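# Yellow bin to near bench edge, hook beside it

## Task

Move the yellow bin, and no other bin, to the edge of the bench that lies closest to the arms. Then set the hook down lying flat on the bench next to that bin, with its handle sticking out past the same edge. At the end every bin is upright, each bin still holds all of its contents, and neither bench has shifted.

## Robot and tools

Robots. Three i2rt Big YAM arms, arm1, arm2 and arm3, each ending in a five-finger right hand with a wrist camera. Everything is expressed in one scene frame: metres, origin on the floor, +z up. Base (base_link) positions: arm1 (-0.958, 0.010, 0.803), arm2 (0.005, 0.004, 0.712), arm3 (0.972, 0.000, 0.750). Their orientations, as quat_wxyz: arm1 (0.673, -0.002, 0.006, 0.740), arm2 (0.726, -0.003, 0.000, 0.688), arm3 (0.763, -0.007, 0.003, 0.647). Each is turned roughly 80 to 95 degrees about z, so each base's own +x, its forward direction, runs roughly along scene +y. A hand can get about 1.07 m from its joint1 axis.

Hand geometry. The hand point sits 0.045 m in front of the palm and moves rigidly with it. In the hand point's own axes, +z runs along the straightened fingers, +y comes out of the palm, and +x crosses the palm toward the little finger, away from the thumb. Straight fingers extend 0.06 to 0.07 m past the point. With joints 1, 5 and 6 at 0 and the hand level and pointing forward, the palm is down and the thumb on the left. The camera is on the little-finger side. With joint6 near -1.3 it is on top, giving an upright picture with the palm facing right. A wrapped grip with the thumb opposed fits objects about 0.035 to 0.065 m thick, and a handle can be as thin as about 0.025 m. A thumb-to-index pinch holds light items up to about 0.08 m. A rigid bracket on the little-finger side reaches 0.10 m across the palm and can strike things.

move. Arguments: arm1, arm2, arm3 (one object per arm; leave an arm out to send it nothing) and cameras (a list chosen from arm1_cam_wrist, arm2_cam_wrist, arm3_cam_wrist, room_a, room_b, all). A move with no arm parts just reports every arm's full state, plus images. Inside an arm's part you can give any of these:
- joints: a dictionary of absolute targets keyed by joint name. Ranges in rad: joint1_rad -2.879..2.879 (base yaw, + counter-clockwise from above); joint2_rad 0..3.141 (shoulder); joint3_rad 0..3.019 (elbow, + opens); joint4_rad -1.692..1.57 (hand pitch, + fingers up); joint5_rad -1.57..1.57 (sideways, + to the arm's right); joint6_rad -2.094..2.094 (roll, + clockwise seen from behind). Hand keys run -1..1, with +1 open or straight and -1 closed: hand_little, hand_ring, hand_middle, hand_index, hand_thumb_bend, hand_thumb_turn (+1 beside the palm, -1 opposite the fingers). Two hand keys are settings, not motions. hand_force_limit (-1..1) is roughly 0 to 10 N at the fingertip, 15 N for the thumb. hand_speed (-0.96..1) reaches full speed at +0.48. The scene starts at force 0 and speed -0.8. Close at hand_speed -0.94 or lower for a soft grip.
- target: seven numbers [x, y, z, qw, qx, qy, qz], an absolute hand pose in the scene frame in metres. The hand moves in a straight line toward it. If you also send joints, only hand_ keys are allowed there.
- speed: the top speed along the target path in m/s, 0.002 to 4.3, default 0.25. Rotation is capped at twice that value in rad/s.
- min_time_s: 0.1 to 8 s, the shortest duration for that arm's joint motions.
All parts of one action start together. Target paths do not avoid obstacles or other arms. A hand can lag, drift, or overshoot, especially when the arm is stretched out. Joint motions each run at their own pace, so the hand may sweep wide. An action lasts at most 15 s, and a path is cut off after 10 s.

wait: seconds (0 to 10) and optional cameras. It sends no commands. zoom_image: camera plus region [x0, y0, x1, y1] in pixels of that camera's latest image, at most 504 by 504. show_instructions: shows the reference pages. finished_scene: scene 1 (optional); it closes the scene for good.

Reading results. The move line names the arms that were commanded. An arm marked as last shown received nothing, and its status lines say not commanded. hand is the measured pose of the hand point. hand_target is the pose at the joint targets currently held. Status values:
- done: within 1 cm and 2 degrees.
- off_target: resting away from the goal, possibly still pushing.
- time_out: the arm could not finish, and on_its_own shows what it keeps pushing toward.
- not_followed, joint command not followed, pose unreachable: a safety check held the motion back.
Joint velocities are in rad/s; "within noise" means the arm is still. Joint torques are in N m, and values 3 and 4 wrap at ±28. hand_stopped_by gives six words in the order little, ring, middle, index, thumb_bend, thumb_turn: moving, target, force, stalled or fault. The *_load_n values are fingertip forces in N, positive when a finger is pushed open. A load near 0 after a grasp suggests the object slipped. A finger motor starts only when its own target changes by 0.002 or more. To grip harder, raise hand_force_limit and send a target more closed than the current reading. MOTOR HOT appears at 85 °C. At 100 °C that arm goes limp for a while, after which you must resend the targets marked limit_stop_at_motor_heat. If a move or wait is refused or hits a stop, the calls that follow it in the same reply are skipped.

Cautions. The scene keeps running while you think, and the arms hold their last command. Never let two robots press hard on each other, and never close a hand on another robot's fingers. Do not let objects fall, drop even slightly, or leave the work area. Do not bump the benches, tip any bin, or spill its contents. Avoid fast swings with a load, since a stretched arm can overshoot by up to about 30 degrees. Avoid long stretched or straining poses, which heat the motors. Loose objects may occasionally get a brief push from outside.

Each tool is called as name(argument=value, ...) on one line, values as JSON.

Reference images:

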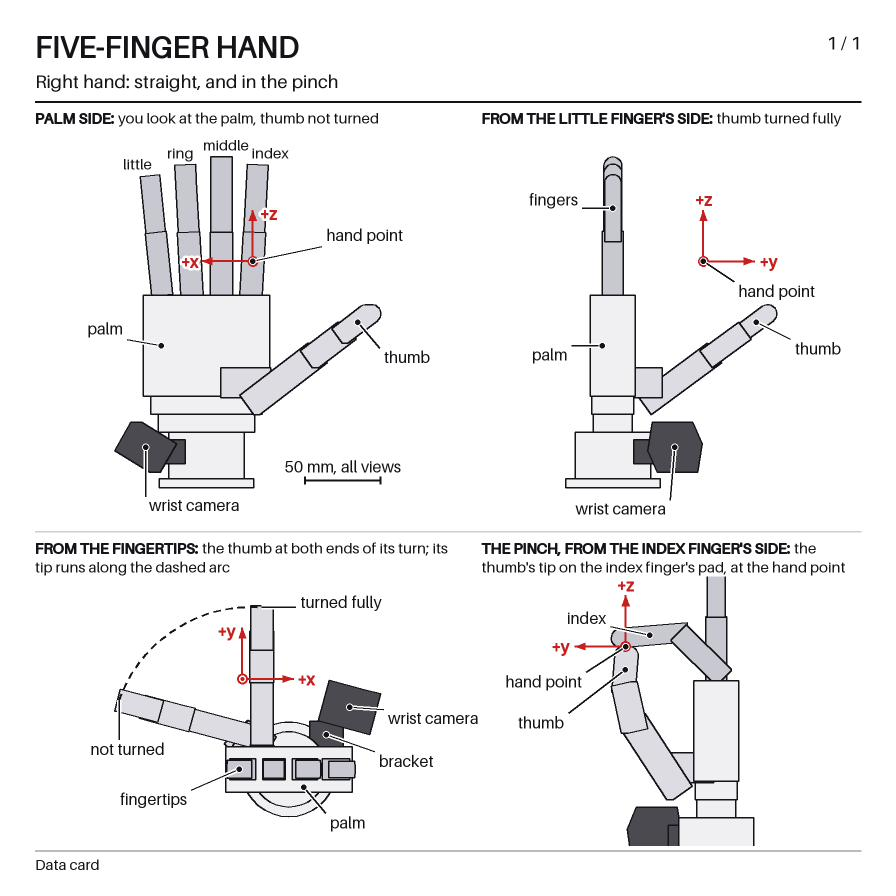

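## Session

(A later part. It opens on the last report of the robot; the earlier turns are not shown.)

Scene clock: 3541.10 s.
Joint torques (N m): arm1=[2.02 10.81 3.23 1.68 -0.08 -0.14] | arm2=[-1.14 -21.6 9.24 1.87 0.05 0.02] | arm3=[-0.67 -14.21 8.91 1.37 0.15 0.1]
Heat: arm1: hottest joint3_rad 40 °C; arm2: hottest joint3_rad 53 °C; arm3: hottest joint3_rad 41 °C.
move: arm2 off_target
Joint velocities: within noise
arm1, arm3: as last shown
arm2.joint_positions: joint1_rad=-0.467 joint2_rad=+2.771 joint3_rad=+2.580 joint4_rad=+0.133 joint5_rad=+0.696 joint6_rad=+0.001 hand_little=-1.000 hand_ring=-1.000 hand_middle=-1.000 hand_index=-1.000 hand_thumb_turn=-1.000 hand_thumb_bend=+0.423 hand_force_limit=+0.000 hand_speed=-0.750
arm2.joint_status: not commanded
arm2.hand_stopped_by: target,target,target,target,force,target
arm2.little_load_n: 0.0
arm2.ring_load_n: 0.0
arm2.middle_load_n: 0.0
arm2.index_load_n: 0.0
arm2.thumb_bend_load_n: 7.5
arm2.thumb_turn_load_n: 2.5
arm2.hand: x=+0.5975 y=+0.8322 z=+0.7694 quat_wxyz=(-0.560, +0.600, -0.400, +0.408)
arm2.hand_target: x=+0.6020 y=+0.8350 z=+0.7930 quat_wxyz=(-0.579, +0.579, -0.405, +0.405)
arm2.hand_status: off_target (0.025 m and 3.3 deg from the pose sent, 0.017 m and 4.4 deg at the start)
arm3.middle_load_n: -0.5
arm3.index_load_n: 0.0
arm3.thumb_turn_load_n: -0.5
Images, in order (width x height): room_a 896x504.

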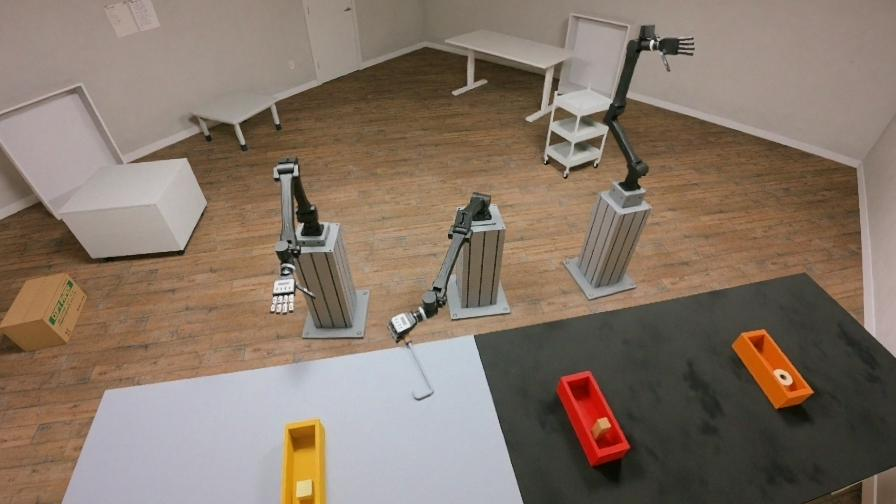

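move(arm2={"joints": {"hand_thumb_bend": 1, "hand_speed": -0.6}})

move(arm2={"joints": {"hand_ring": 1, "hand_middle": 1, "hand_little": 1, "hand_speed": -0.7}})

move(arm2={"joints": {"hand_index": 1, "hand_speed": -0.8}}, cameras=["room_a", "arm2_cam_wrist"])

zoom_image(camera="room_a", region=[360, 300, 480, 420])

Scene clock: 3556.30 s.
Joint torques (N m): arm1=[2.43 10.87 3.25 1.72 -0.07 -0.14] | arm2=[-0.56 -20.89 9.35 2.19 0.03 0.05] | arm3=[-0.62 -14.33 8.96 1.42 0.16 0.1]
Heat: arm1: hottest joint3_rad 39 °C; arm2: hottest joint3_rad 52 °C; arm3: hottest joint3_rad 41 °C.
move: arm2 done
Joint velocities: within noise
arm1, arm3: as last shown
arm2.joint_positions: joint1_rad=-0.467 joint2_rad=+2.771 joint3_rad=+2.580 joint4_rad=+0.133 joint5_rad=+0.696 joint6_rad=+0.001 hand_little=-1.000 hand_ring=-1.000 hand_middle=-1.000 hand_index=-1.000 hand_thumb_turn=-1.000 hand_thumb_bend=+1.000 hand_force_limit=+0.000 hand_speed=-0.600
arm2.joint_status: all done
arm2.hand_stopped_by: target,target,target,target,target,target
arm2.little_load_n: 0.0
arm2.ring_load_n: 0.5
arm2.middle_load_n: 1.0
arm2.index_load_n: 0.0
arm2.thumb_bend_load_n: 0.5
arm2.thumb_turn_load_n: 0.0
arm2.hand: x=+0.5975 y=+0.8322 z=+0.7694 quat_wxyz=(-0.560, +0.600, -0.400, +0.408)
arm2.hand_target: x=+0.6020 y=+0.8350 z=+0.7930 quat_wxyz=(-0.579, +0.579, -0.405, +0.405)
arm2.hand_status: not commanded
arm3.middle_load_n: 0.0
arm3.thumb_turn_load_n: 0.0
pictures: none

Scene clock: 3559.20 s.
Joint torques (N m): arm1=[2.37 10.81 3.26 1.72 -0.08 -0.13] | arm2=[-0.62 -21.07 9.29 2.03 0.08 0.05] | arm3=[-0.85 -14.15 8.9 1.35 0.14 0.11]
Heat: arm1: hottest joint3_rad 39 °C; arm2: hottest joint3_rad 52 °C; arm3: hottest joint3_rad 41 °C.
move: arm2 done
Joint velocities: within noise
arm1.joint_positions: joint1_rad=+0.291 joint2_rad=+0.649 joint3_rad=+2.193 joint4_rad=-1.294 joint5_rad=+0.025 joint6_rad=-1.554 hand_little=+1.000 hand_ring=+1.000 hand_middle=+1.000 hand_index=+1.000 hand_thumb_turn=+1.000 hand_thumb_bend=+1.000 hand_force_limit=-0.200 hand_speed=-0.500
arm1.joint_status: not commanded
arm1.hand_stopped_by: target,target,target,target,target,target
arm1.little_load_n: 0.0
arm1.ring_load_n: 0.0
arm1.middle_load_n: 0.0
arm1.index_load_n: 0.0
arm1.thumb_bend_load_n: 0.0
arm1.thumb_turn_load_n: 0.0
arm1.hand: x=-0.9078 y=+0.0781 z=+1.6327 quat_wxyz=(-0.654, +0.360, +0.501, +0.439)
arm1.hand_target: x=-0.9068 y=+0.0765 z=+1.6337 quat_wxyz=(-0.653, +0.355, +0.505, +0.440)
arm1.hand_status: not commanded
arm2.joint_positions: joint1_rad=-0.467 joint2_rad=+2.771 joint3_rad=+2.580 joint4_rad=+0.133 joint5_rad=+0.696 joint6_rad=+0.001 hand_little=+1.000 hand_ring=+1.000 hand_middle=+1.000 hand_index=-1.000 hand_thumb_turn=-1.000 hand_thumb_bend=+1.000 hand_force_limit=+0.000 hand_speed=-0.700
arm2.joint_status: all done
arm2.hand_stopped_by: target,target,target,target,target,target
arm2.little_load_n: -0.5
arm2.ring_load_n: -0.5
arm2.middle_load_n: 0.0
arm2.index_load_n: 2.0
arm2.thumb_bend_load_n: 0.0
arm2.thumb_turn_load_n: 0.0
arm2.hand: x=+0.5975 y=+0.8322 z=+0.7694 quat_wxyz=(-0.560, +0.600, -0.400, +0.408)
arm2.hand_target: x=+0.6020 y=+0.8350 z=+0.7932 quat_wxyz=(-0.579, +0.579, -0.405, +0.405)
arm2.hand_status: not commanded
arm3: as last shown
arm3.thumb_turn_load_n: -0.5
pictures: none

Scene clock: 3563.30 s.
Joint torques (N m): arm1=[2.43 10.81 3.19 1.73 -0.09 -0.14] | arm2=[-0.85 -22.48 9.55 1.74 0.04 -0.01] | arm3=[-0.91 -14.45 8.88 1.46 0.18 0.11]
Heat: arm1: hottest joint3_rad 39 °C; arm2: hottest joint3_rad 51 °C; arm3: hottest joint3_rad 41 °C.
move: arm2 done
Joint velocities: within noise
arm1: as last shown
arm2.joint_positions: joint1_rad=-0.467 joint2_rad=+2.771 joint3_rad=+2.580 joint4_rad=+0.142 joint5_rad=+0.697 joint6_rad=+0.001 hand_little=+1.000 hand_ring=+1.000 hand_middle=+1.000 hand_index=+1.000 hand_thumb_turn=-1.000 hand_thumb_bend=+1.000 hand_force_limit=+0.000 hand_speed=-0.800
arm2.joint_status: all done
arm2.hand_stopped_by: target,target,target,target,target,target
arm2.little_load_n: 0.0
arm2.ring_load_n: 0.0
arm2.middle_load_n: 0.0
arm2.index_load_n: 0.0
arm2.thumb_bend_load_n: 0.0
arm2.thumb_turn_load_n: 0.0
arm2.hand: x=+0.5978 y=+0.8326 z=+0.7711 quat_wxyz=(-0.563, +0.597, -0.401, +0.408)
arm2.hand_target: x=+0.6021 y=+0.8349 z=+0.7932 quat_wxyz=(-0.579, +0.579, -0.406, +0.406)
arm2.hand_status: not commanded
arm3.joint_positions: joint1_rad=+0.137 joint2_rad=+1.702 joint3_rad=+1.211 joint4_rad=+0.513 joint5_rad=-0.021 joint6_rad=-0.004 hand_little=+1.000 hand_ring=+1.000 hand_middle=+1.000 hand_index=+1.000 hand_thumb_turn=+1.000 hand_thumb_bend=+1.000 hand_force_limit=+0.000 hand_speed=-0.300
arm3.joint_status: not commanded
arm3.hand_stopped_by: target,target,target,target,target,target
arm3.little_load_n: 0.0
arm3.ring_load_n: 0.0
arm3.middle_load_n: 0.0
arm3.index_load_n: 0.0
arm3.thumb_bend_load_n: 0.0
arm3.thumb_turn_load_n: 0.0
arm3.hand: x=+0.9575 y=+0.7493 z=+1.0012 quat_wxyz=(-0.710, +0.705, +0.001, +0.005)
arm3.hand_target: x=+0.9500 y=+0.7499 z=+1.0001 quat_wxyz=(-0.707, +0.707, +0.000, +0.000)
arm3.hand_status: not commanded
pictures: arm2_cam_wrist, room_a
Images, in order (width x height): arm2_cam_wrist 896x504, room_a 896x504.

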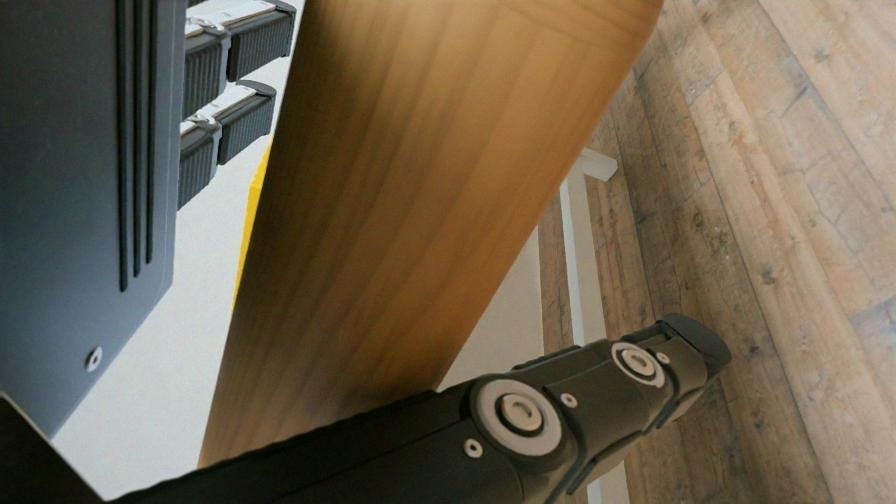

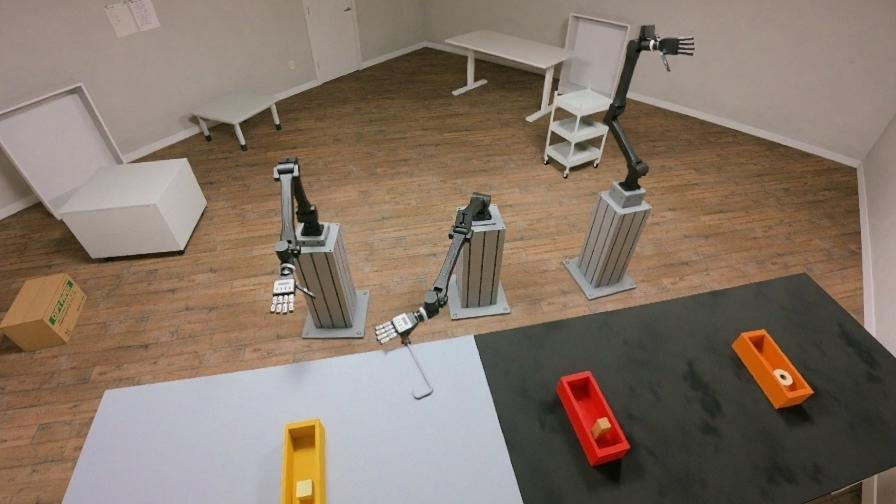

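Scaled by 4.200 from the camera's image (finer frame: 1280x720).

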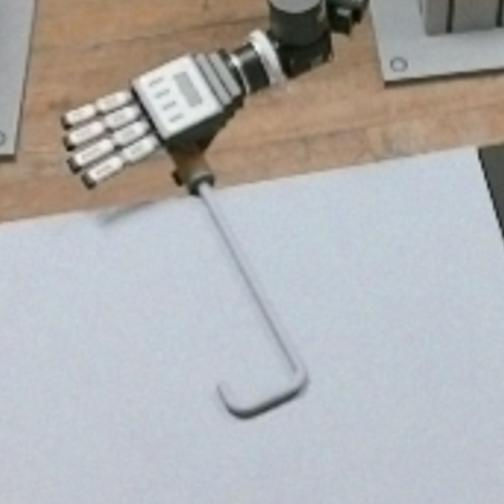

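move(arm2={"target": [0.555, 0.82, 0.802, 0.5792, -0.5792, 0.4056, -0.4056], "speed": 0.08}, cameras=["arm2_cam_wrist", "room_a"])

zoom_image(camera="room_a", region=[360, 300, 480, 420])

Scene clock: 3572.63 s.
Joint torques (N m): arm1=[2.08 10.7 3.26 1.72 -0.07 -0.14] | arm2=[-0.26 -21.42 7.42 1.43 0.09 -0.01] | arm3=[-0.91 -14.45 8.87 1.47 0.18 0.1]
Heat: arm1: hottest joint3_rad 39 °C; arm2: hottest joint3_rad 50 °C; arm3: hottest joint3_rad 41 °C.
move: arm2 off_target
Joint velocities: within noise
arm1, arm3: as last shown
arm2.joint_positions: joint1_rad=-0.437 joint2_rad=+2.601 joint3_rad=+2.250 joint4_rad=+0.304 joint5_rad=+0.736 joint6_rad=+0.003 hand_little=+1.000 hand_ring=+1.000 hand_middle=+1.000 hand_index=+1.000 hand_thumb_turn=-1.000 hand_thumb_bend=+1.000 hand_force_limit=+0.000 hand_speed=-0.800
arm2.joint_status: not commanded
arm2.hand_stopped_by: target,target,target,target,target,target
arm2.little_load_n: 0.0
arm2.ring_load_n: -0.5
arm2.middle_load_n: 0.0
arm2.index_load_n: -0.5
arm2.thumb_bend_load_n: 0.0
arm2.thumb_turn_load_n: 0.0
arm2.hand: x=+0.5600 y=+0.8136 z=+0.7757 quat_wxyz=(-0.562, +0.594, -0.403, +0.411)
arm2.hand_target: x=+0.5550 y=+0.8199 z=+0.8017 quat_wxyz=(-0.579, +0.579, -0.406, +0.405)
arm2.hand_status: off_target (0.028 m and 2.7 deg from the pose sent, 0.054 m and 2.9 deg at the start)
arm3.little_load_n: -0.5
Images, in order (width x height): arm2_cam_wrist 896x504, room_a 896x504.

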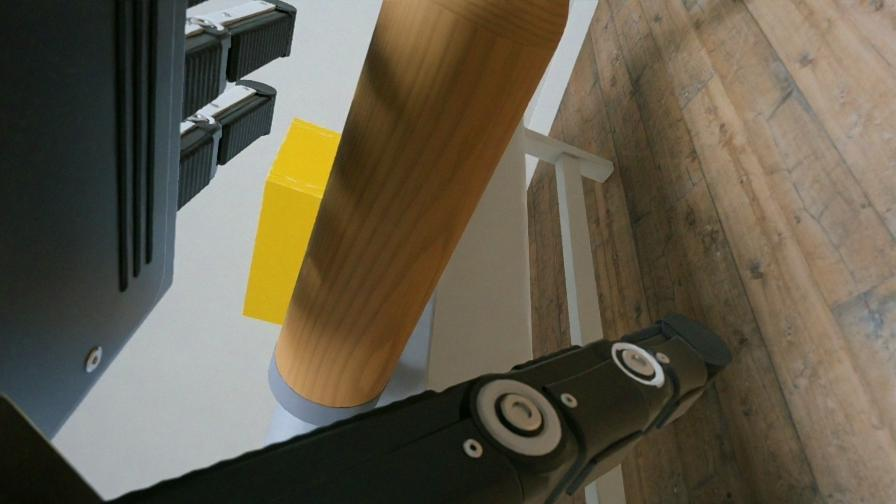

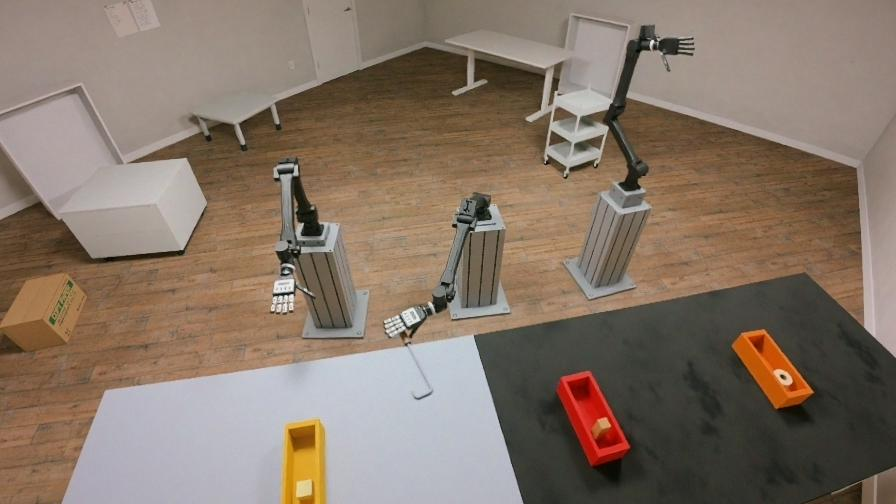

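Scaled by 4.200 from the camera's image (finer frame: 1280x720).

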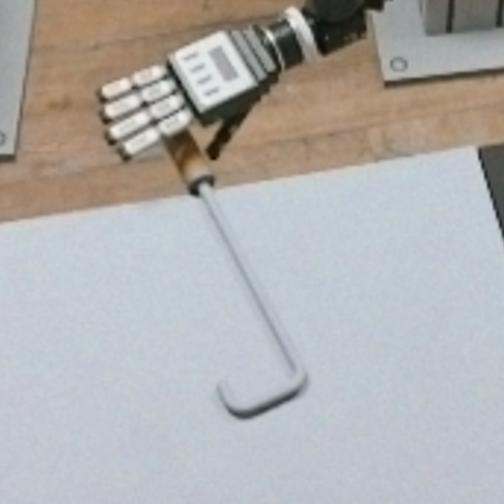

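move(arm2={"target": [0.538, 0.812, 0.86, 0.5792, -0.5792, 0.4056, -0.4056], "speed": 0.1})

move(arm2={"target": [0.30, 0.55, 1.05, 0.5792, -0.5792, 0.4056, -0.4056], "speed": 0.3, "joints": {"hand_thumb_turn": 1}}, arm3={"target": [0.70, 0.60, 1.15, 0.5272, -0.3967, -0.6871, -0.3044], "speed": 0.25}, cameras=["arm3_cam_wrist", "room_a"])

zoom_image(camera="room_a", region=[360, 300, 480, 420])

Scene clock: 3583.83 s.
Joint torques (N m): arm1=[2.26 11.05 3.12 1.72 -0.07 -0.13] | arm2=[0.62 -20.07 7.87 0.66 0.14 -0.01] | arm3=[-0.62 -14.56 8.9 1.51 0.17 0.11]
Heat: arm1: hottest joint3_rad 39 °C; arm2: hottest joint3_rad 50 °C; arm3: hottest joint3_rad 41 °C.
move: arm2 off_target
Joint velocities: within noise
arm1, arm3: as last shown
arm2.joint_positions: joint1_rad=-0.428 joint2_rad=+2.470 joint3_rad=+2.173 joint4_rad=+0.289 joint5_rad=+0.750 joint6_rad=+0.003 hand_little=+1.000 hand_ring=+1.000 hand_middle=+1.000 hand_index=+1.000 hand_thumb_turn=-1.000 hand_thumb_bend=+1.000 hand_force_limit=+0.000 hand_speed=-0.800
arm2.joint_status: not commanded
arm2.hand_stopped_by: target,target,target,target,target,target
arm2.little_load_n: 0.0
arm2.ring_load_n: 0.0
arm2.middle_load_n: 0.0
arm2.index_load_n: 0.0
arm2.thumb_bend_load_n: 0.0
arm2.thumb_turn_load_n: 0.0
arm2.hand: x=+0.5485 y=+0.8058 z=+0.8503 quat_wxyz=(-0.575, +0.579, -0.407, +0.411)
arm2.hand_target: x=+0.5381 y=+0.8120 z=+0.8599 quat_wxyz=(-0.579, +0.579, -0.406, +0.406)
arm2.hand_status: off_target (0.016 m and 0.8 deg from the pose sent, 0.087 m and 2.7 deg at the start)
arm3.little_load_n: 0.0
arm3.ring_load_n: -0.5
pictures: none

Scene clock: 3589.47 s.
Joint torques (N m): arm1=[2.32 10.93 3.23 1.72 -0.06 -0.14] | arm2=[0.09 -8 7.57 0.77 0.01 0.07] | arm3=[-1.03 -12.22 13.94 1.39 0.15 -0.11]
Heat: arm1: hottest joint3_rad 39 °C; arm2: hottest joint3_rad 49 °C; arm3: hottest joint3_rad 42 °C.
move: arm2 done; arm3 off_target
Joint velocities: within noise
arm1: as last shown
arm2.joint_positions: joint1_rad=-0.228 joint2_rad=+1.416 joint3_rad=+1.105 joint4_rad=+0.310 joint5_rad=+0.949 joint6_rad=+0.003 hand_little=+1.000 hand_ring=+1.000 hand_middle=+1.000 hand_index=+1.000 hand_thumb_turn=+1.000 hand_thumb_bend=+1.000 hand_force_limit=+0.000 hand_speed=-0.800
arm2.joint_status: all done
arm2.hand_stopped_by: target,target,target,target,target,target
arm2.little_load_n: 0.0
arm2.ring_load_n: 0.0
arm2.middle_load_n: 0.0
arm2.index_load_n: 0.0
arm2.thumb_bend_load_n: 0.0
arm2.thumb_turn_load_n: -0.5
arm2.hand: x=+0.3069 y=+0.5485 z=+1.0486 quat_wxyz=(-0.577, +0.577, -0.407, +0.410)
arm2.hand_target: x=+0.3001 y=+0.5500 z=+1.0499 quat_wxyz=(-0.579, +0.579, -0.406, +0.406)
arm2.hand_status: done (0.007 m and 0.6 deg from the pose sent, 0.409 m and 0.8 deg at the start)
arm3.joint_positions: joint1_rad=+0.679 joint2_rad=+1.384 joint3_rad=+1.285 joint4_rad=-0.210 joint5_rad=-0.005 joint6_rad=-1.566 hand_little=+1.000 hand_ring=+1.000 hand_middle=+1.000 hand_index=+1.000 hand_thumb_turn=+1.000 hand_thumb_bend=+1.000 hand_force_limit=+0.000 hand_speed=-0.300
arm3.joint_status: not commanded
arm3.hand_stopped_by: target,target,target,target,target,target
arm3.little_load_n: 0.0
arm3.ring_load_n: 0.0
arm3.middle_load_n: -0.5
arm3.index_load_n: 0.0
arm3.thumb_bend_load_n: 0.0
arm3.thumb_turn_load_n: 0.0
arm3.hand: x=+0.7052 y=+0.5963 z=+1.1063 quat_wxyz=(-0.507, +0.410, +0.700, +0.290)
arm3.hand_target: x=+0.7010 y=+0.5980 z=+1.1497 quat_wxyz=(-0.527, +0.397, +0.687, +0.305)
arm3.hand_status: off_target (0.044 m and 3.6 deg from the pose sent, 0.333 m and 98.1 deg at the start)
Images, in order (width x height): arm3_cam_wrist 896x504, room_a 896x504.

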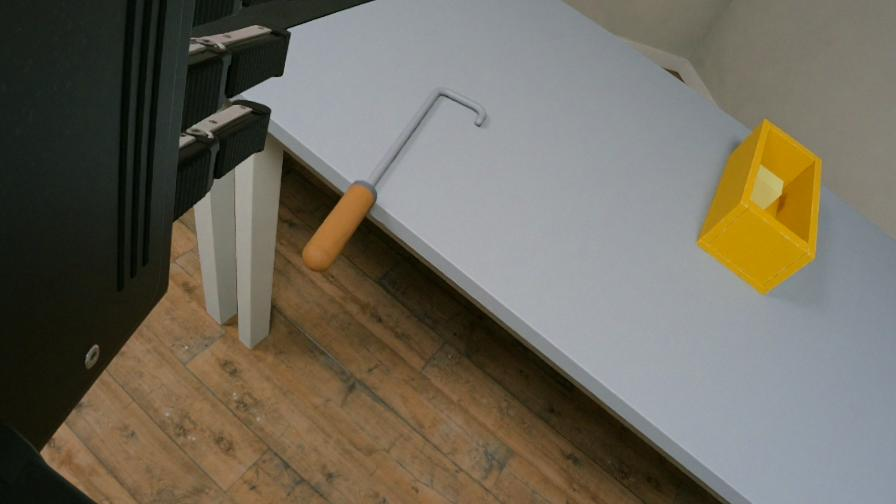

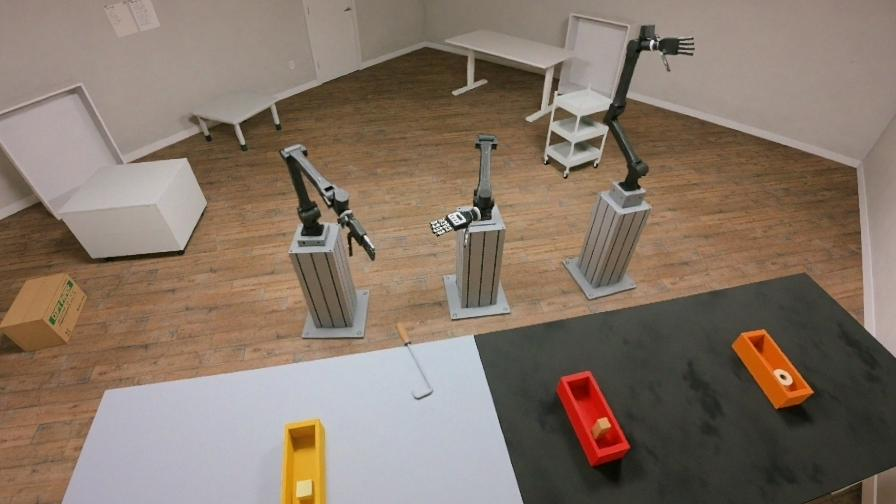

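Scaled by 4.200 from the camera's image (finer frame: 1280x720).

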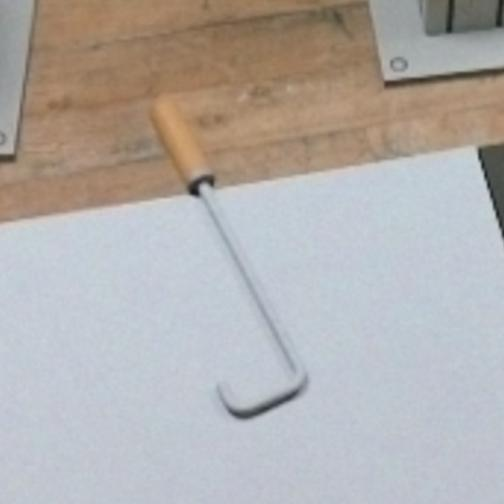

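move(arm3={"target": [0.59, 0.72, 0.98, -0.1833, 0.602, 0.7636, 0.1445], "speed": 0.25, "joints": {"hand_thumb_turn": -1}}, arm2={"target": [0.10, 0.42, 1.15, 0.4305, -0.561, -0.561, -0.4305], "speed": 0.3}, cameras=["arm3_cam_wrist", "room_a"])

Scene clock: 3638.87 s.
Joint torques (N m): arm1=[2.32 10.75 3.18 1.72 -0.08 -0.14] | arm2=[-0.73 -2.08 11.79 0.79 -0.13 -0.18] | arm3=[-0.5 -23.41 12.45 0.84 0.21 0.09]
Heat: arm1: hottest joint3_rad 39 °C; arm2: hottest joint3_rad 46 °C; arm3: hottest joint3_rad 50 °C.
move: arm2 off_target; arm3 off_target
Joint velocities: within noise
arm1: as last shown
arm1.middle_load_n: -0.5
arm2.joint_positions: joint1_rad=-0.115 joint2_rad=+0.769 joint3_rad=+0.965 joint4_rad=-0.504 joint5_rad=-0.151 joint6_rad=-1.593 hand_little=+1.000 hand_ring=+1.000 hand_middle=+1.000 hand_index=+1.000 hand_thumb_turn=+1.000 hand_thumb_bend=+1.000 hand_force_limit=+0.000 hand_speed=-0.800
arm2.joint_status: not commanded
arm2.hand_stopped_by: target,target,target,target,target,target
arm2.little_load_n: 0.0
arm2.ring_load_n: 0.0
arm2.middle_load_n: 0.0
arm2.index_load_n: 0.0
arm2.thumb_bend_load_n: 0.0
arm2.thumb_turn_load_n: 0.0
arm2.hand: x=+0.1054 y=+0.4187 z=+1.1161 quat_wxyz=(-0.419, +0.580, +0.562, +0.416)
arm2.hand_target: x=+0.1000 y=+0.4187 z=+1.1495 quat_wxyz=(-0.431, +0.561, +0.561, +0.431)
arm2.hand_status: off_target (0.034 m and 3.1 deg from the pose sent, 0.264 m and 117.2 deg at the start)
arm3.joint_positions: joint1_rad=+0.740 joint2_rad=+2.477 joint3_rad=+2.877 joint4_rad=-1.451 joint5_rad=+0.158 joint6_rad=-1.305 hand_little=+1.000 hand_ring=+1.000 hand_middle=+1.000 hand_index=+1.000 hand_thumb_turn=-1.000 hand_thumb_bend=+1.000 hand_force_limit=+0.000 hand_speed=-0.300
arm3.joint_status: all done
arm3.hand_stopped_by: target,target,target,target,target,target
arm3.little_load_n: 0.0
arm3.ring_load_n: 0.0
arm3.middle_load_n: 0.0
arm3.index_load_n: 0.0
arm3.thumb_bend_load_n: 0.0
arm3.thumb_turn_load_n: 0.0
arm3.hand: x=+0.6025 y=+0.7202 z=+0.9508 quat_wxyz=(-0.206, +0.586, +0.768, +0.158)
arm3.hand_target: x=+0.5914 y=+0.7181 z=+0.9794 quat_wxyz=(-0.234, +0.582, +0.761, +0.166)
arm3.hand_status: off_target (0.032 m and 3.6 deg from the pose sent, 0.211 m and 47.1 deg at the start; a joint's target at an end of its range on 29 of 128 steps)
Images, in order (width x height): arm3_cam_wrist 896x504, room_a 896x504.

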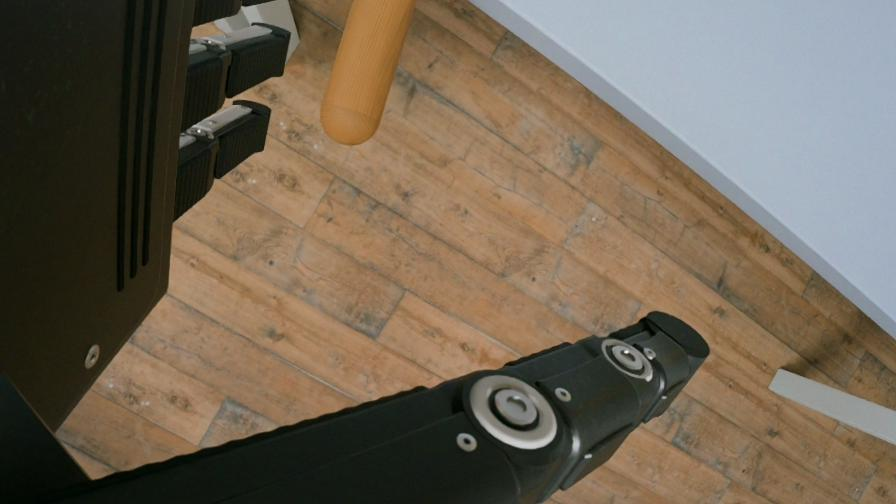

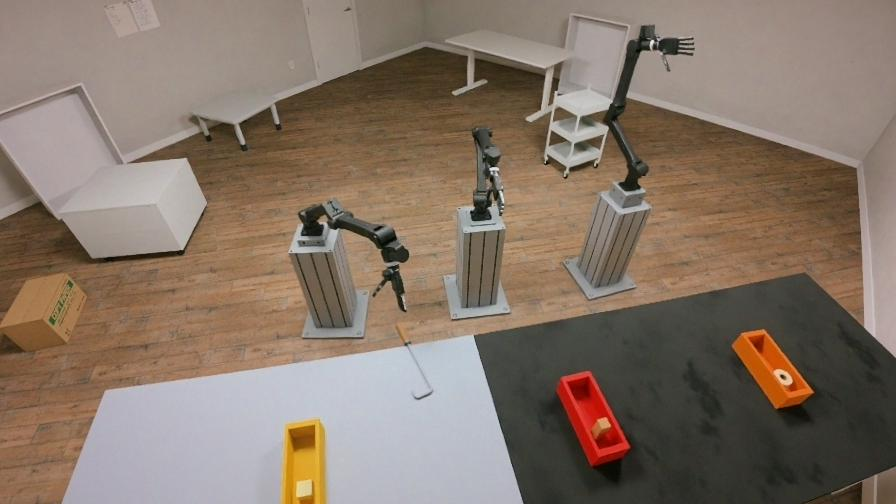

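move(arm3={"target": [0.60, 0.62, 0.93, -0.2222, 0.5969, 0.7504, 0.1768], "speed": 0.2})

move(arm3={"target": [0.583, 0.645, 0.81, -0.2222, 0.5969, 0.7504, 0.1768], "speed": 0.15}, cameras=["arm3_cam_wrist", "room_a"])

Scene clock: 3713.60 s.
Joint torques (N m): arm1=[2.14 10.93 3.26 1.76 -0.07 -0.15] | arm2=[0.56 -0.97 11.96 1.02 -0.1 -0.21] | arm3=[-1.44 -20.19 9.22 1.52 0.35 0.09]
Heat: arm1: hottest joint3_rad 38 °C; arm2: hottest joint3_rad 54 °C; arm3: hottest joint3_rad 49 °C.
move: arm3 off_target
Joint velocities: within noise
arm1, arm2: as last shown
arm2.joint_positions: joint1_rad=-0.115 joint2_rad=+0.769 joint3_rad=+0.965 joint4_rad=-0.504 joint5_rad=-0.151 joint6_rad=-1.594 hand_little=+1.000 hand_ring=+1.000 hand_middle=+1.000 hand_index=+1.000 hand_thumb_turn=+1.000 hand_thumb_bend=+1.000 hand_force_limit=+0.000 hand_speed=-0.800
arm2.hand: x=+0.1055 y=+0.4188 z=+1.1162 quat_wxyz=(-0.419, +0.580, +0.562, +0.416)
arm3.joint_positions: joint1_rad=+0.834 joint2_rad=+2.023 joint3_rad=+1.979 joint4_rad=-1.013 joint5_rad=+0.236 joint6_rad=-1.206 hand_little=+1.000 hand_ring=+1.000 hand_middle=+1.000 hand_index=+1.000 hand_thumb_turn=-1.000 hand_thumb_bend=+1.000 hand_force_limit=+0.000 hand_speed=-0.300
arm3.joint_status: not commanded
arm3.hand_stopped_by: target,target,target,target,target,target
arm3.little_load_n: 0.0
arm3.ring_load_n: 0.0
arm3.middle_load_n: 0.0
arm3.index_load_n: 0.0
arm3.thumb_bend_load_n: 0.0
arm3.thumb_turn_load_n: 0.0
arm3.hand: x=+0.6013 y=+0.6157 z=+0.9193 quat_wxyz=(-0.207, +0.593, +0.758, +0.172)
arm3.hand_target: x=+0.6000 y=+0.6198 z=+0.9300 quat_wxyz=(-0.222, +0.597, +0.750, +0.177)
arm3.hand_status: off_target (0.012 m and 2.1 deg from the pose sent, 0.102 m and 3.6 deg at the start)
pictures: none

Scene clock: 3715.13 s.
Joint torques (N m): arm1=[2.37 10.81 3.22 1.73 -0.07 -0.14] | arm2=[0.21 -2.02 11.92 0.96 -0.16 -0.21] | arm3=[-2.02 -21.01 9.26 1.5 0.27 0.09]
Heat: arm1: hottest joint3_rad 38 °C; arm2: hottest joint3_rad 54 °C; arm3: hottest joint3_rad 48 °C.
move: arm3 off_target
Joint velocities: within noise
arm1, arm2: as last shown
arm1.little_load_n: -0.5
arm1.ring_load_n: -0.5
arm1.middle_load_n: 0.0
arm3.joint_positions: joint1_rad=+0.834 joint2_rad=+2.168 joint3_rad=+1.900 joint4_rad=-0.791 joint5_rad=+0.236 joint6_rad=-1.206 hand_little=+1.000 hand_ring=+1.000 hand_middle=+1.000 hand_index=+1.000 hand_thumb_turn=-1.000 hand_thumb_bend=+1.000 hand_force_limit=+0.000 hand_speed=-0.300
arm3.joint_status: not commanded
arm3.hand_stopped_by: target,target,target,target,target,target
arm3.little_load_n: 0.0
arm3.ring_load_n: 0.0
arm3.middle_load_n: 0.0
arm3.index_load_n: 0.0
arm3.thumb_bend_load_n: 0.0
arm3.thumb_turn_load_n: 0.0
arm3.hand: x=+0.5840 y=+0.6363 z=+0.7981 quat_wxyz=(-0.206, +0.594, +0.759, +0.172)
arm3.hand_target: x=+0.5831 y=+0.6448 z=+0.8101 quat_wxyz=(-0.222, +0.597, +0.750, +0.177)
arm3.hand_status: off_target (0.015 m and 2.2 deg from the pose sent, 0.115 m and 2.1 deg at the start)
Images, in order (width x height): arm3_cam_wrist 896x504, room_a 896x504.

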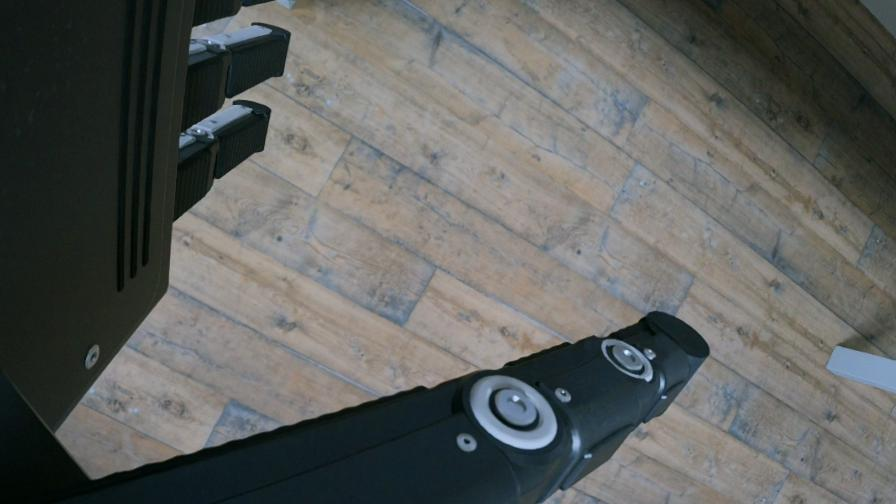

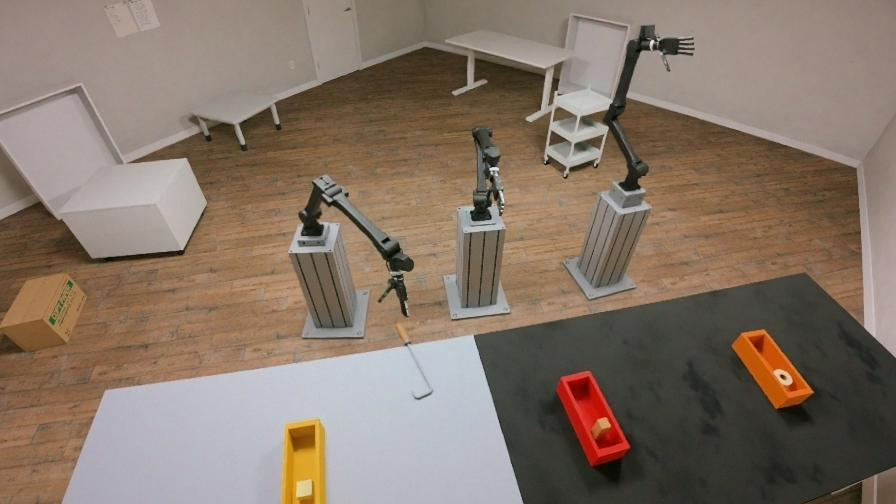

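move(arm3={"target": [0.565, 0.715, 0.802, -0.2222, 0.5969, 0.7504, 0.1768], "speed": 0.12}, cameras=["arm3_cam_wrist"])

Scene clock: 3734.47 s.
Joint torques (N m): arm1=[2.14 10.7 3.21 1.74 -0.08 -0.16] | arm2=[0.26 -1.67 12.05 0.9 -0.13 -0.19] | arm3=[-2.02 -22.53 12.88 0.46 0.11 -0.11]
Heat: arm1: hottest joint3_rad 38 °C; arm2: hottest joint3_rad 54 °C; arm3: hottest joint3_rad 45 °C.
move: arm3 off_target
Joint velocities: within noise
arm1.joint_positions: joint1_rad=+0.291 joint2_rad=+0.649 joint3_rad=+2.193 joint4_rad=-1.294 joint5_rad=+0.025 joint6_rad=-1.554 hand_little=+1.000 hand_ring=+1.000 hand_middle=+1.000 hand_index=+1.000 hand_thumb_turn=+1.000 hand_thumb_bend=+1.000 hand_force_limit=-0.200 hand_speed=-0.500
arm1.joint_status: not commanded
arm1.hand_stopped_by: target,target,target,target,target,target
arm1.little_load_n: 0.0
arm1.ring_load_n: -0.5
arm1.middle_load_n: 0.0
arm1.index_load_n: 0.0
arm1.thumb_bend_load_n: 0.0
arm1.thumb_turn_load_n: 0.0
arm1.hand: x=-0.9078 y=+0.0781 z=+1.6327 quat_wxyz=(-0.654, +0.360, +0.501, +0.439)
arm1.hand_target: x=-0.9068 y=+0.0765 z=+1.6337 quat_wxyz=(-0.653, +0.355, +0.505, +0.440)
arm1.hand_status: not commanded
arm2: as last shown
arm3.joint_positions: joint1_rad=+0.797 joint2_rad=+2.381 joint3_rad=+2.235 joint4_rad=-0.910 joint5_rad=+0.221 joint6_rad=-1.226 hand_little=+1.000 hand_ring=+1.000 hand_middle=+1.000 hand_index=+1.000 hand_thumb_turn=-1.000 hand_thumb_bend=+1.000 hand_force_limit=+0.000 hand_speed=-0.300
arm3.joint_status: not commanded
arm3.hand_stopped_by: target,target,target,target,target,target
arm3.little_load_n: 0.0
arm3.ring_load_n: 0.0
arm3.middle_load_n: 0.0
arm3.index_load_n: 0.0
arm3.thumb_bend_load_n: 0.0
arm3.thumb_turn_load_n: 0.0
arm3.hand: x=+0.5688 y=+0.7003 z=+0.7792 quat_wxyz=(-0.205, +0.599, +0.755, +0.171)
arm3.hand_target: x=+0.5656 y=+0.7140 z=+0.8023 quat_wxyz=(-0.223, +0.597, +0.750, +0.177)
arm3.hand_status: off_target (0.027 m and 2.2 deg from the pose sent, 0.081 m and 2.2 deg at the start)
Images, in order (width x height): arm3_cam_wrist 896x504.

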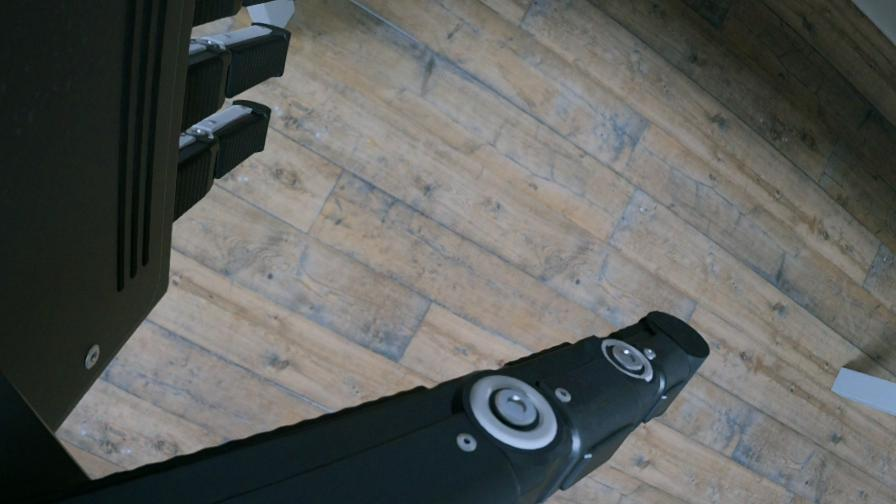

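move(arm3={"target": [0.556, 0.76, 0.808, -0.2222, 0.5969, 0.7504, 0.1768], "speed": 0.1}, cameras=["arm3_cam_wrist"])

Scene clock: 3745.83 s.
Joint torques (N m): arm1=[2.14 10.7 3.26 1.72 -0.07 -0.16] | arm2=[0.09 -1.03 11.73 0.91 -0.12 -0.23] | arm3=[-2.08 -24.12 13.07 0.57 0.16 -0.08]
Heat: arm1: hottest joint3_rad 38 °C; arm2: hottest joint3_rad 55 °C; arm3: hottest joint3_rad 46 °C.
move: arm3 off_target
Joint velocities: within noise
arm1, arm2: as last shown
arm1.ring_load_n: 0.0
arm3.joint_positions: joint1_rad=+0.776 joint2_rad=+2.647 joint3_rad=+2.769 joint4_rad=-1.168 joint5_rad=+0.207 joint6_rad=-1.249 hand_little=+1.000 hand_ring=+1.000 hand_middle=+1.000 hand_index=+1.000 hand_thumb_turn=-1.000 hand_thumb_bend=+1.000 hand_force_limit=+0.000 hand_speed=-0.300
arm3.joint_status: not commanded
arm3.hand_stopped_by: target,target,target,target,target,target
arm3.little_load_n: 0.0
arm3.ring_load_n: 0.0
arm3.middle_load_n: 0.0
arm3.index_load_n: 0.0
arm3.thumb_bend_load_n: -0.5
arm3.thumb_turn_load_n: 0.0
arm3.hand: x=+0.5542 y=+0.7486 z=+0.7889 quat_wxyz=(-0.207, +0.597, +0.756, +0.171)
arm3.hand_target: x=+0.5566 y=+0.7590 z=+0.8080 quat_wxyz=(-0.224, +0.596, +0.750, +0.177)
arm3.hand_status: off_target (0.022 m and 1.9 deg from the pose sent, 0.068 m and 2.2 deg at the start)
Images, in order (width x height): arm3_cam_wrist 896x504.

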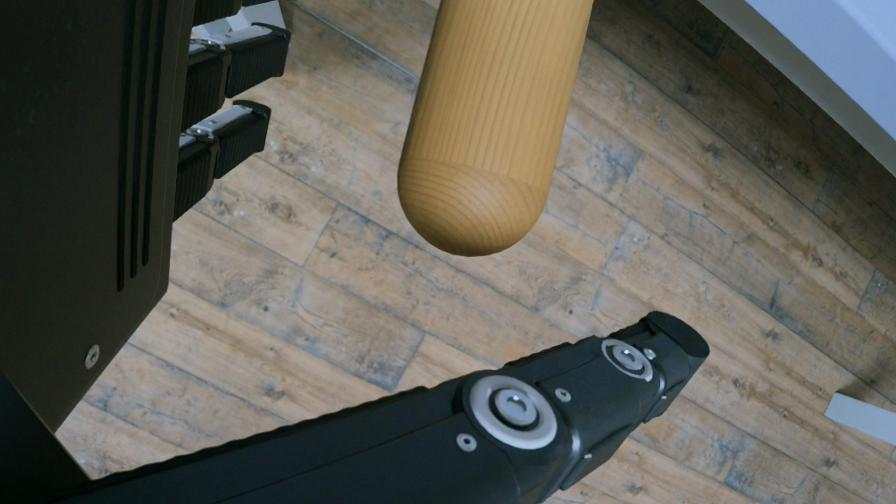

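move(arm3={"target": [0.572, 0.796, 0.797, -0.2222, 0.5969, 0.7504, 0.1768], "speed": 0.1}, cameras=["arm3_cam_wrist", "room_a"])

Scene clock: 3756.90 s.
Joint torques (N m): arm1=[2.26 10.81 3.22 1.74 -0.06 -0.13] | arm2=[-0.03 -1.85 11.78 0.88 -0.11 -0.23] | arm3=[-1.67 -24.94 13.01 1.58 0.04 -0.11]
Heat: arm1: hottest joint3_rad 38 °C; arm2: hottest joint3_rad 55 °C; arm3: hottest joint3_rad 45 °C.
move: arm3 off_target
Joint velocities: within noise
arm1, arm2: as last shown
arm1.index_load_n: 0.5
arm3.joint_positions: joint1_rad=+0.728 joint2_rad=+2.730 joint3_rad=+2.877 joint4_rad=-1.169 joint5_rad=+0.180 joint6_rad=-1.299 hand_little=+1.000 hand_ring=+1.000 hand_middle=+1.000 hand_index=+1.000 hand_thumb_turn=-1.000 hand_thumb_bend=+1.000 hand_force_limit=+0.000 hand_speed=-0.300
arm3.joint_status: not commanded
arm3.hand_stopped_by: target,target,target,target,target,target
arm3.little_load_n: -0.5
arm3.ring_load_n: 0.0
arm3.middle_load_n: 0.0
arm3.index_load_n: 0.0
arm3.thumb_bend_load_n: 0.0
arm3.thumb_turn_load_n: 0.0
arm3.hand: x=+0.5799 y=+0.7800 z=+0.7693 quat_wxyz=(-0.214, +0.593, +0.756, +0.174)
arm3.hand_target: x=+0.5736 y=+0.7932 z=+0.7976 quat_wxyz=(-0.247, +0.587, +0.749, +0.185)
arm3.hand_status: off_target (0.033 m and 1.3 deg from the pose sent, 0.051 m and 1.9 deg at the start; a joint's target at an end of its range on 24 of 33 steps)
Images, in order (width x height): arm3_cam_wrist 896x504, room_a 896x504.

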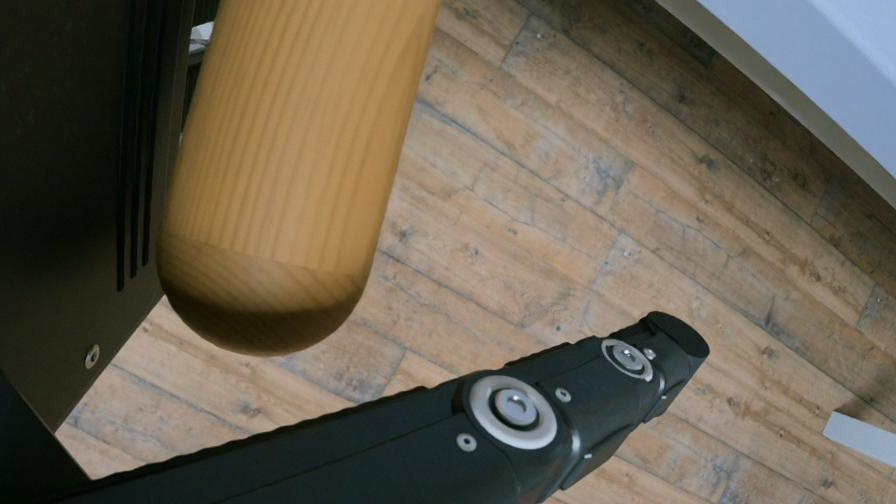

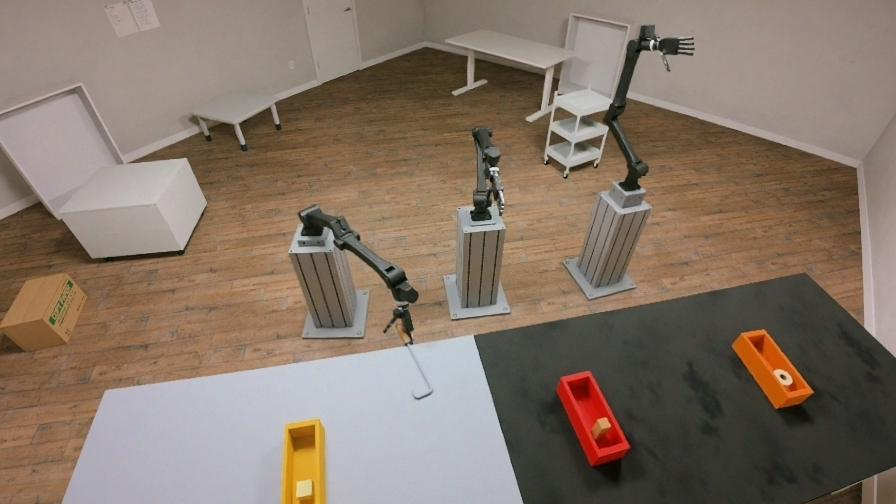

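move(arm3={"target": [0.567, 0.815, 0.800, -0.2222, 0.5969, 0.7504, 0.1768], "speed": 0.08}, cameras=["arm3_cam_wrist"])

Scene clock: 3768.23 s.
Joint torques (N m): arm1=[2.14 10.75 3.25 1.7 -0.08 -0.15] | arm2=[0.62 -0.91 11.92 1.05 -0.16 -0.22] | arm3=[-2.26 -24.29 12.96 1.77 0.04 -0.08]
Heat: arm1: hottest joint3_rad 38 °C; arm2: hottest joint3_rad 55 °C; arm3: hottest joint3_rad 46 °C.
move: arm3 off_target
Joint velocities: within noise
arm1, arm2: as last shown
arm1.index_load_n: 0.0
arm3.joint_positions: joint1_rad=+0.728 joint2_rad=+2.730 joint3_rad=+2.877 joint4_rad=-1.090 joint5_rad=+0.166 joint6_rad=-1.328 hand_little=+1.000 hand_ring=+1.000 hand_middle=+1.000 hand_index=+1.000 hand_thumb_turn=-1.000 hand_thumb_bend=+1.000 hand_force_limit=+0.000 hand_speed=-0.300
arm3.joint_status: not commanded
arm3.hand_stopped_by: target,target,target,target,target,target
arm3.little_load_n: 0.0
arm3.ring_load_n: 0.0
arm3.middle_load_n: 0.0
arm3.index_load_n: 0.0
arm3.thumb_bend_load_n: 0.0
arm3.thumb_turn_load_n: 0.5
arm3.hand: x=+0.5678 y=+0.7967 z=+0.7772 quat_wxyz=(-0.250, +0.577, +0.756, +0.183)
arm3.hand_target: x=+0.5686 y=+0.8122 z=+0.8005 quat_wxyz=(-0.278, +0.573, +0.746, +0.195)
arm3.hand_status: off_target (0.029 m and 4.0 deg from the pose sent, 0.048 m and 1.3 deg at the start; a joint's target at an end of its range on 28 of 29 steps)
Images, in order (width x height): arm3_cam_wrist 896x504.

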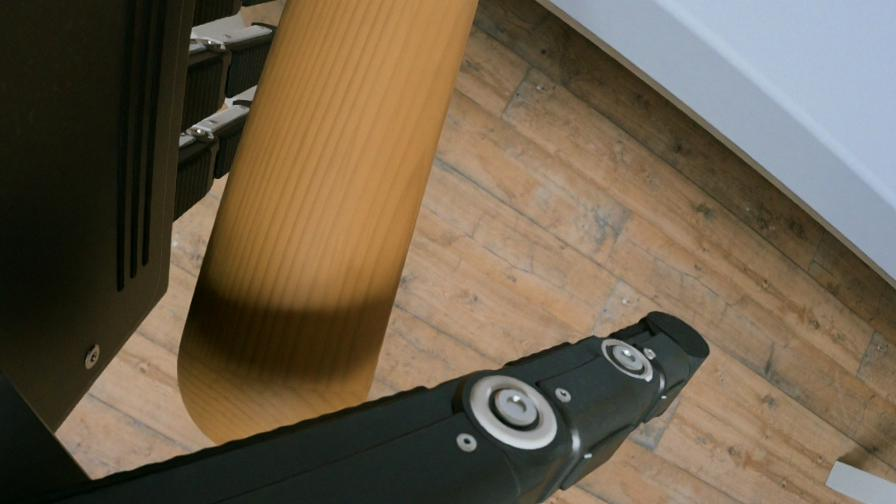

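move(arm3={"joints": {"hand_little": -1, "hand_ring": -1, "hand_middle": -1, "hand_index": -1, "hand_speed": -0.85, "hand_force_limit": 0.2}}, cameras=["arm3_cam_wrist"])

Scene clock: 3780.00 s.
Joint torques (N m): arm1=[2.26 10.87 3.23 1.73 -0.07 -0.15] | arm2=[0.03 -1.32 11.85 0.99 -0.11 -0.22] | arm3=[-1.96 -26.4 13.01 1.63 0.3 -0.08]
Heat: arm1: hottest joint3_rad 38 °C; arm2: hottest joint3_rad 55 °C; arm3: hottest joint3_rad 46 °C.
move: arm3 off_target
Joint velocities: within noise
arm1, arm2: as last shown
arm3.joint_positions: joint1_rad=+0.724 joint2_rad=+2.754 joint3_rad=+2.877 joint4_rad=-1.090 joint5_rad=+0.159 joint6_rad=-1.331 hand_little=-0.236 hand_ring=-0.818 hand_middle=-0.985 hand_index=-1.000 hand_thumb_turn=-1.000 hand_thumb_bend=+1.000 hand_force_limit=+0.200 hand_speed=-0.850
arm3.joint_status: hand_little off_target (ended at -0.236, target -1.000); hand_ring off_target (ended at -0.818, target -1.000); the others done
arm3.hand_stopped_by: force,force,force,target,target,target
arm3.little_load_n: 0.0
arm3.ring_load_n: 5.5
arm3.middle_load_n: 8.5
arm3.index_load_n: 0.0
arm3.thumb_bend_load_n: 0.0
arm3.thumb_turn_load_n: 0.5
arm3.hand: x=+0.5704 y=+0.7954 z=+0.7564 quat_wxyz=(-0.240, +0.578, +0.760, +0.177)
arm3.hand_target: x=+0.5688 y=+0.8123 z=+0.8006 quat_wxyz=(-0.278, +0.573, +0.746, +0.196)
arm3.hand_status: not commanded
Images, in order (width x height): arm3_cam_wrist 896x504.

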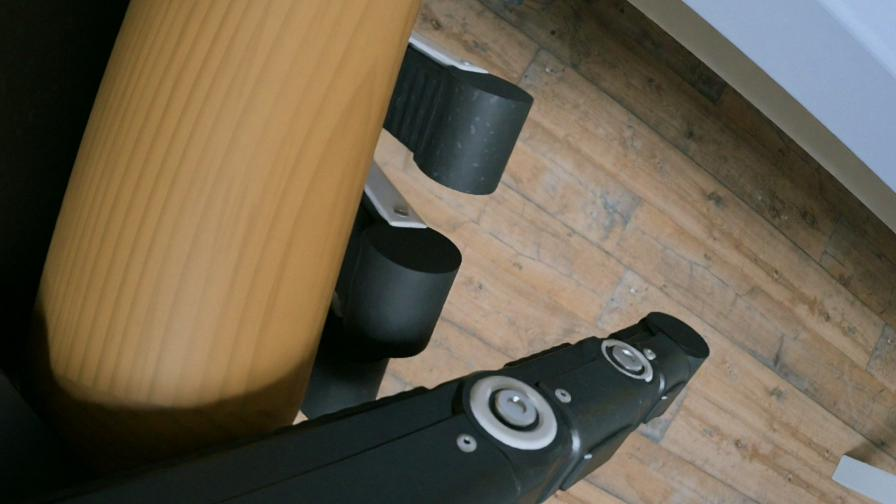

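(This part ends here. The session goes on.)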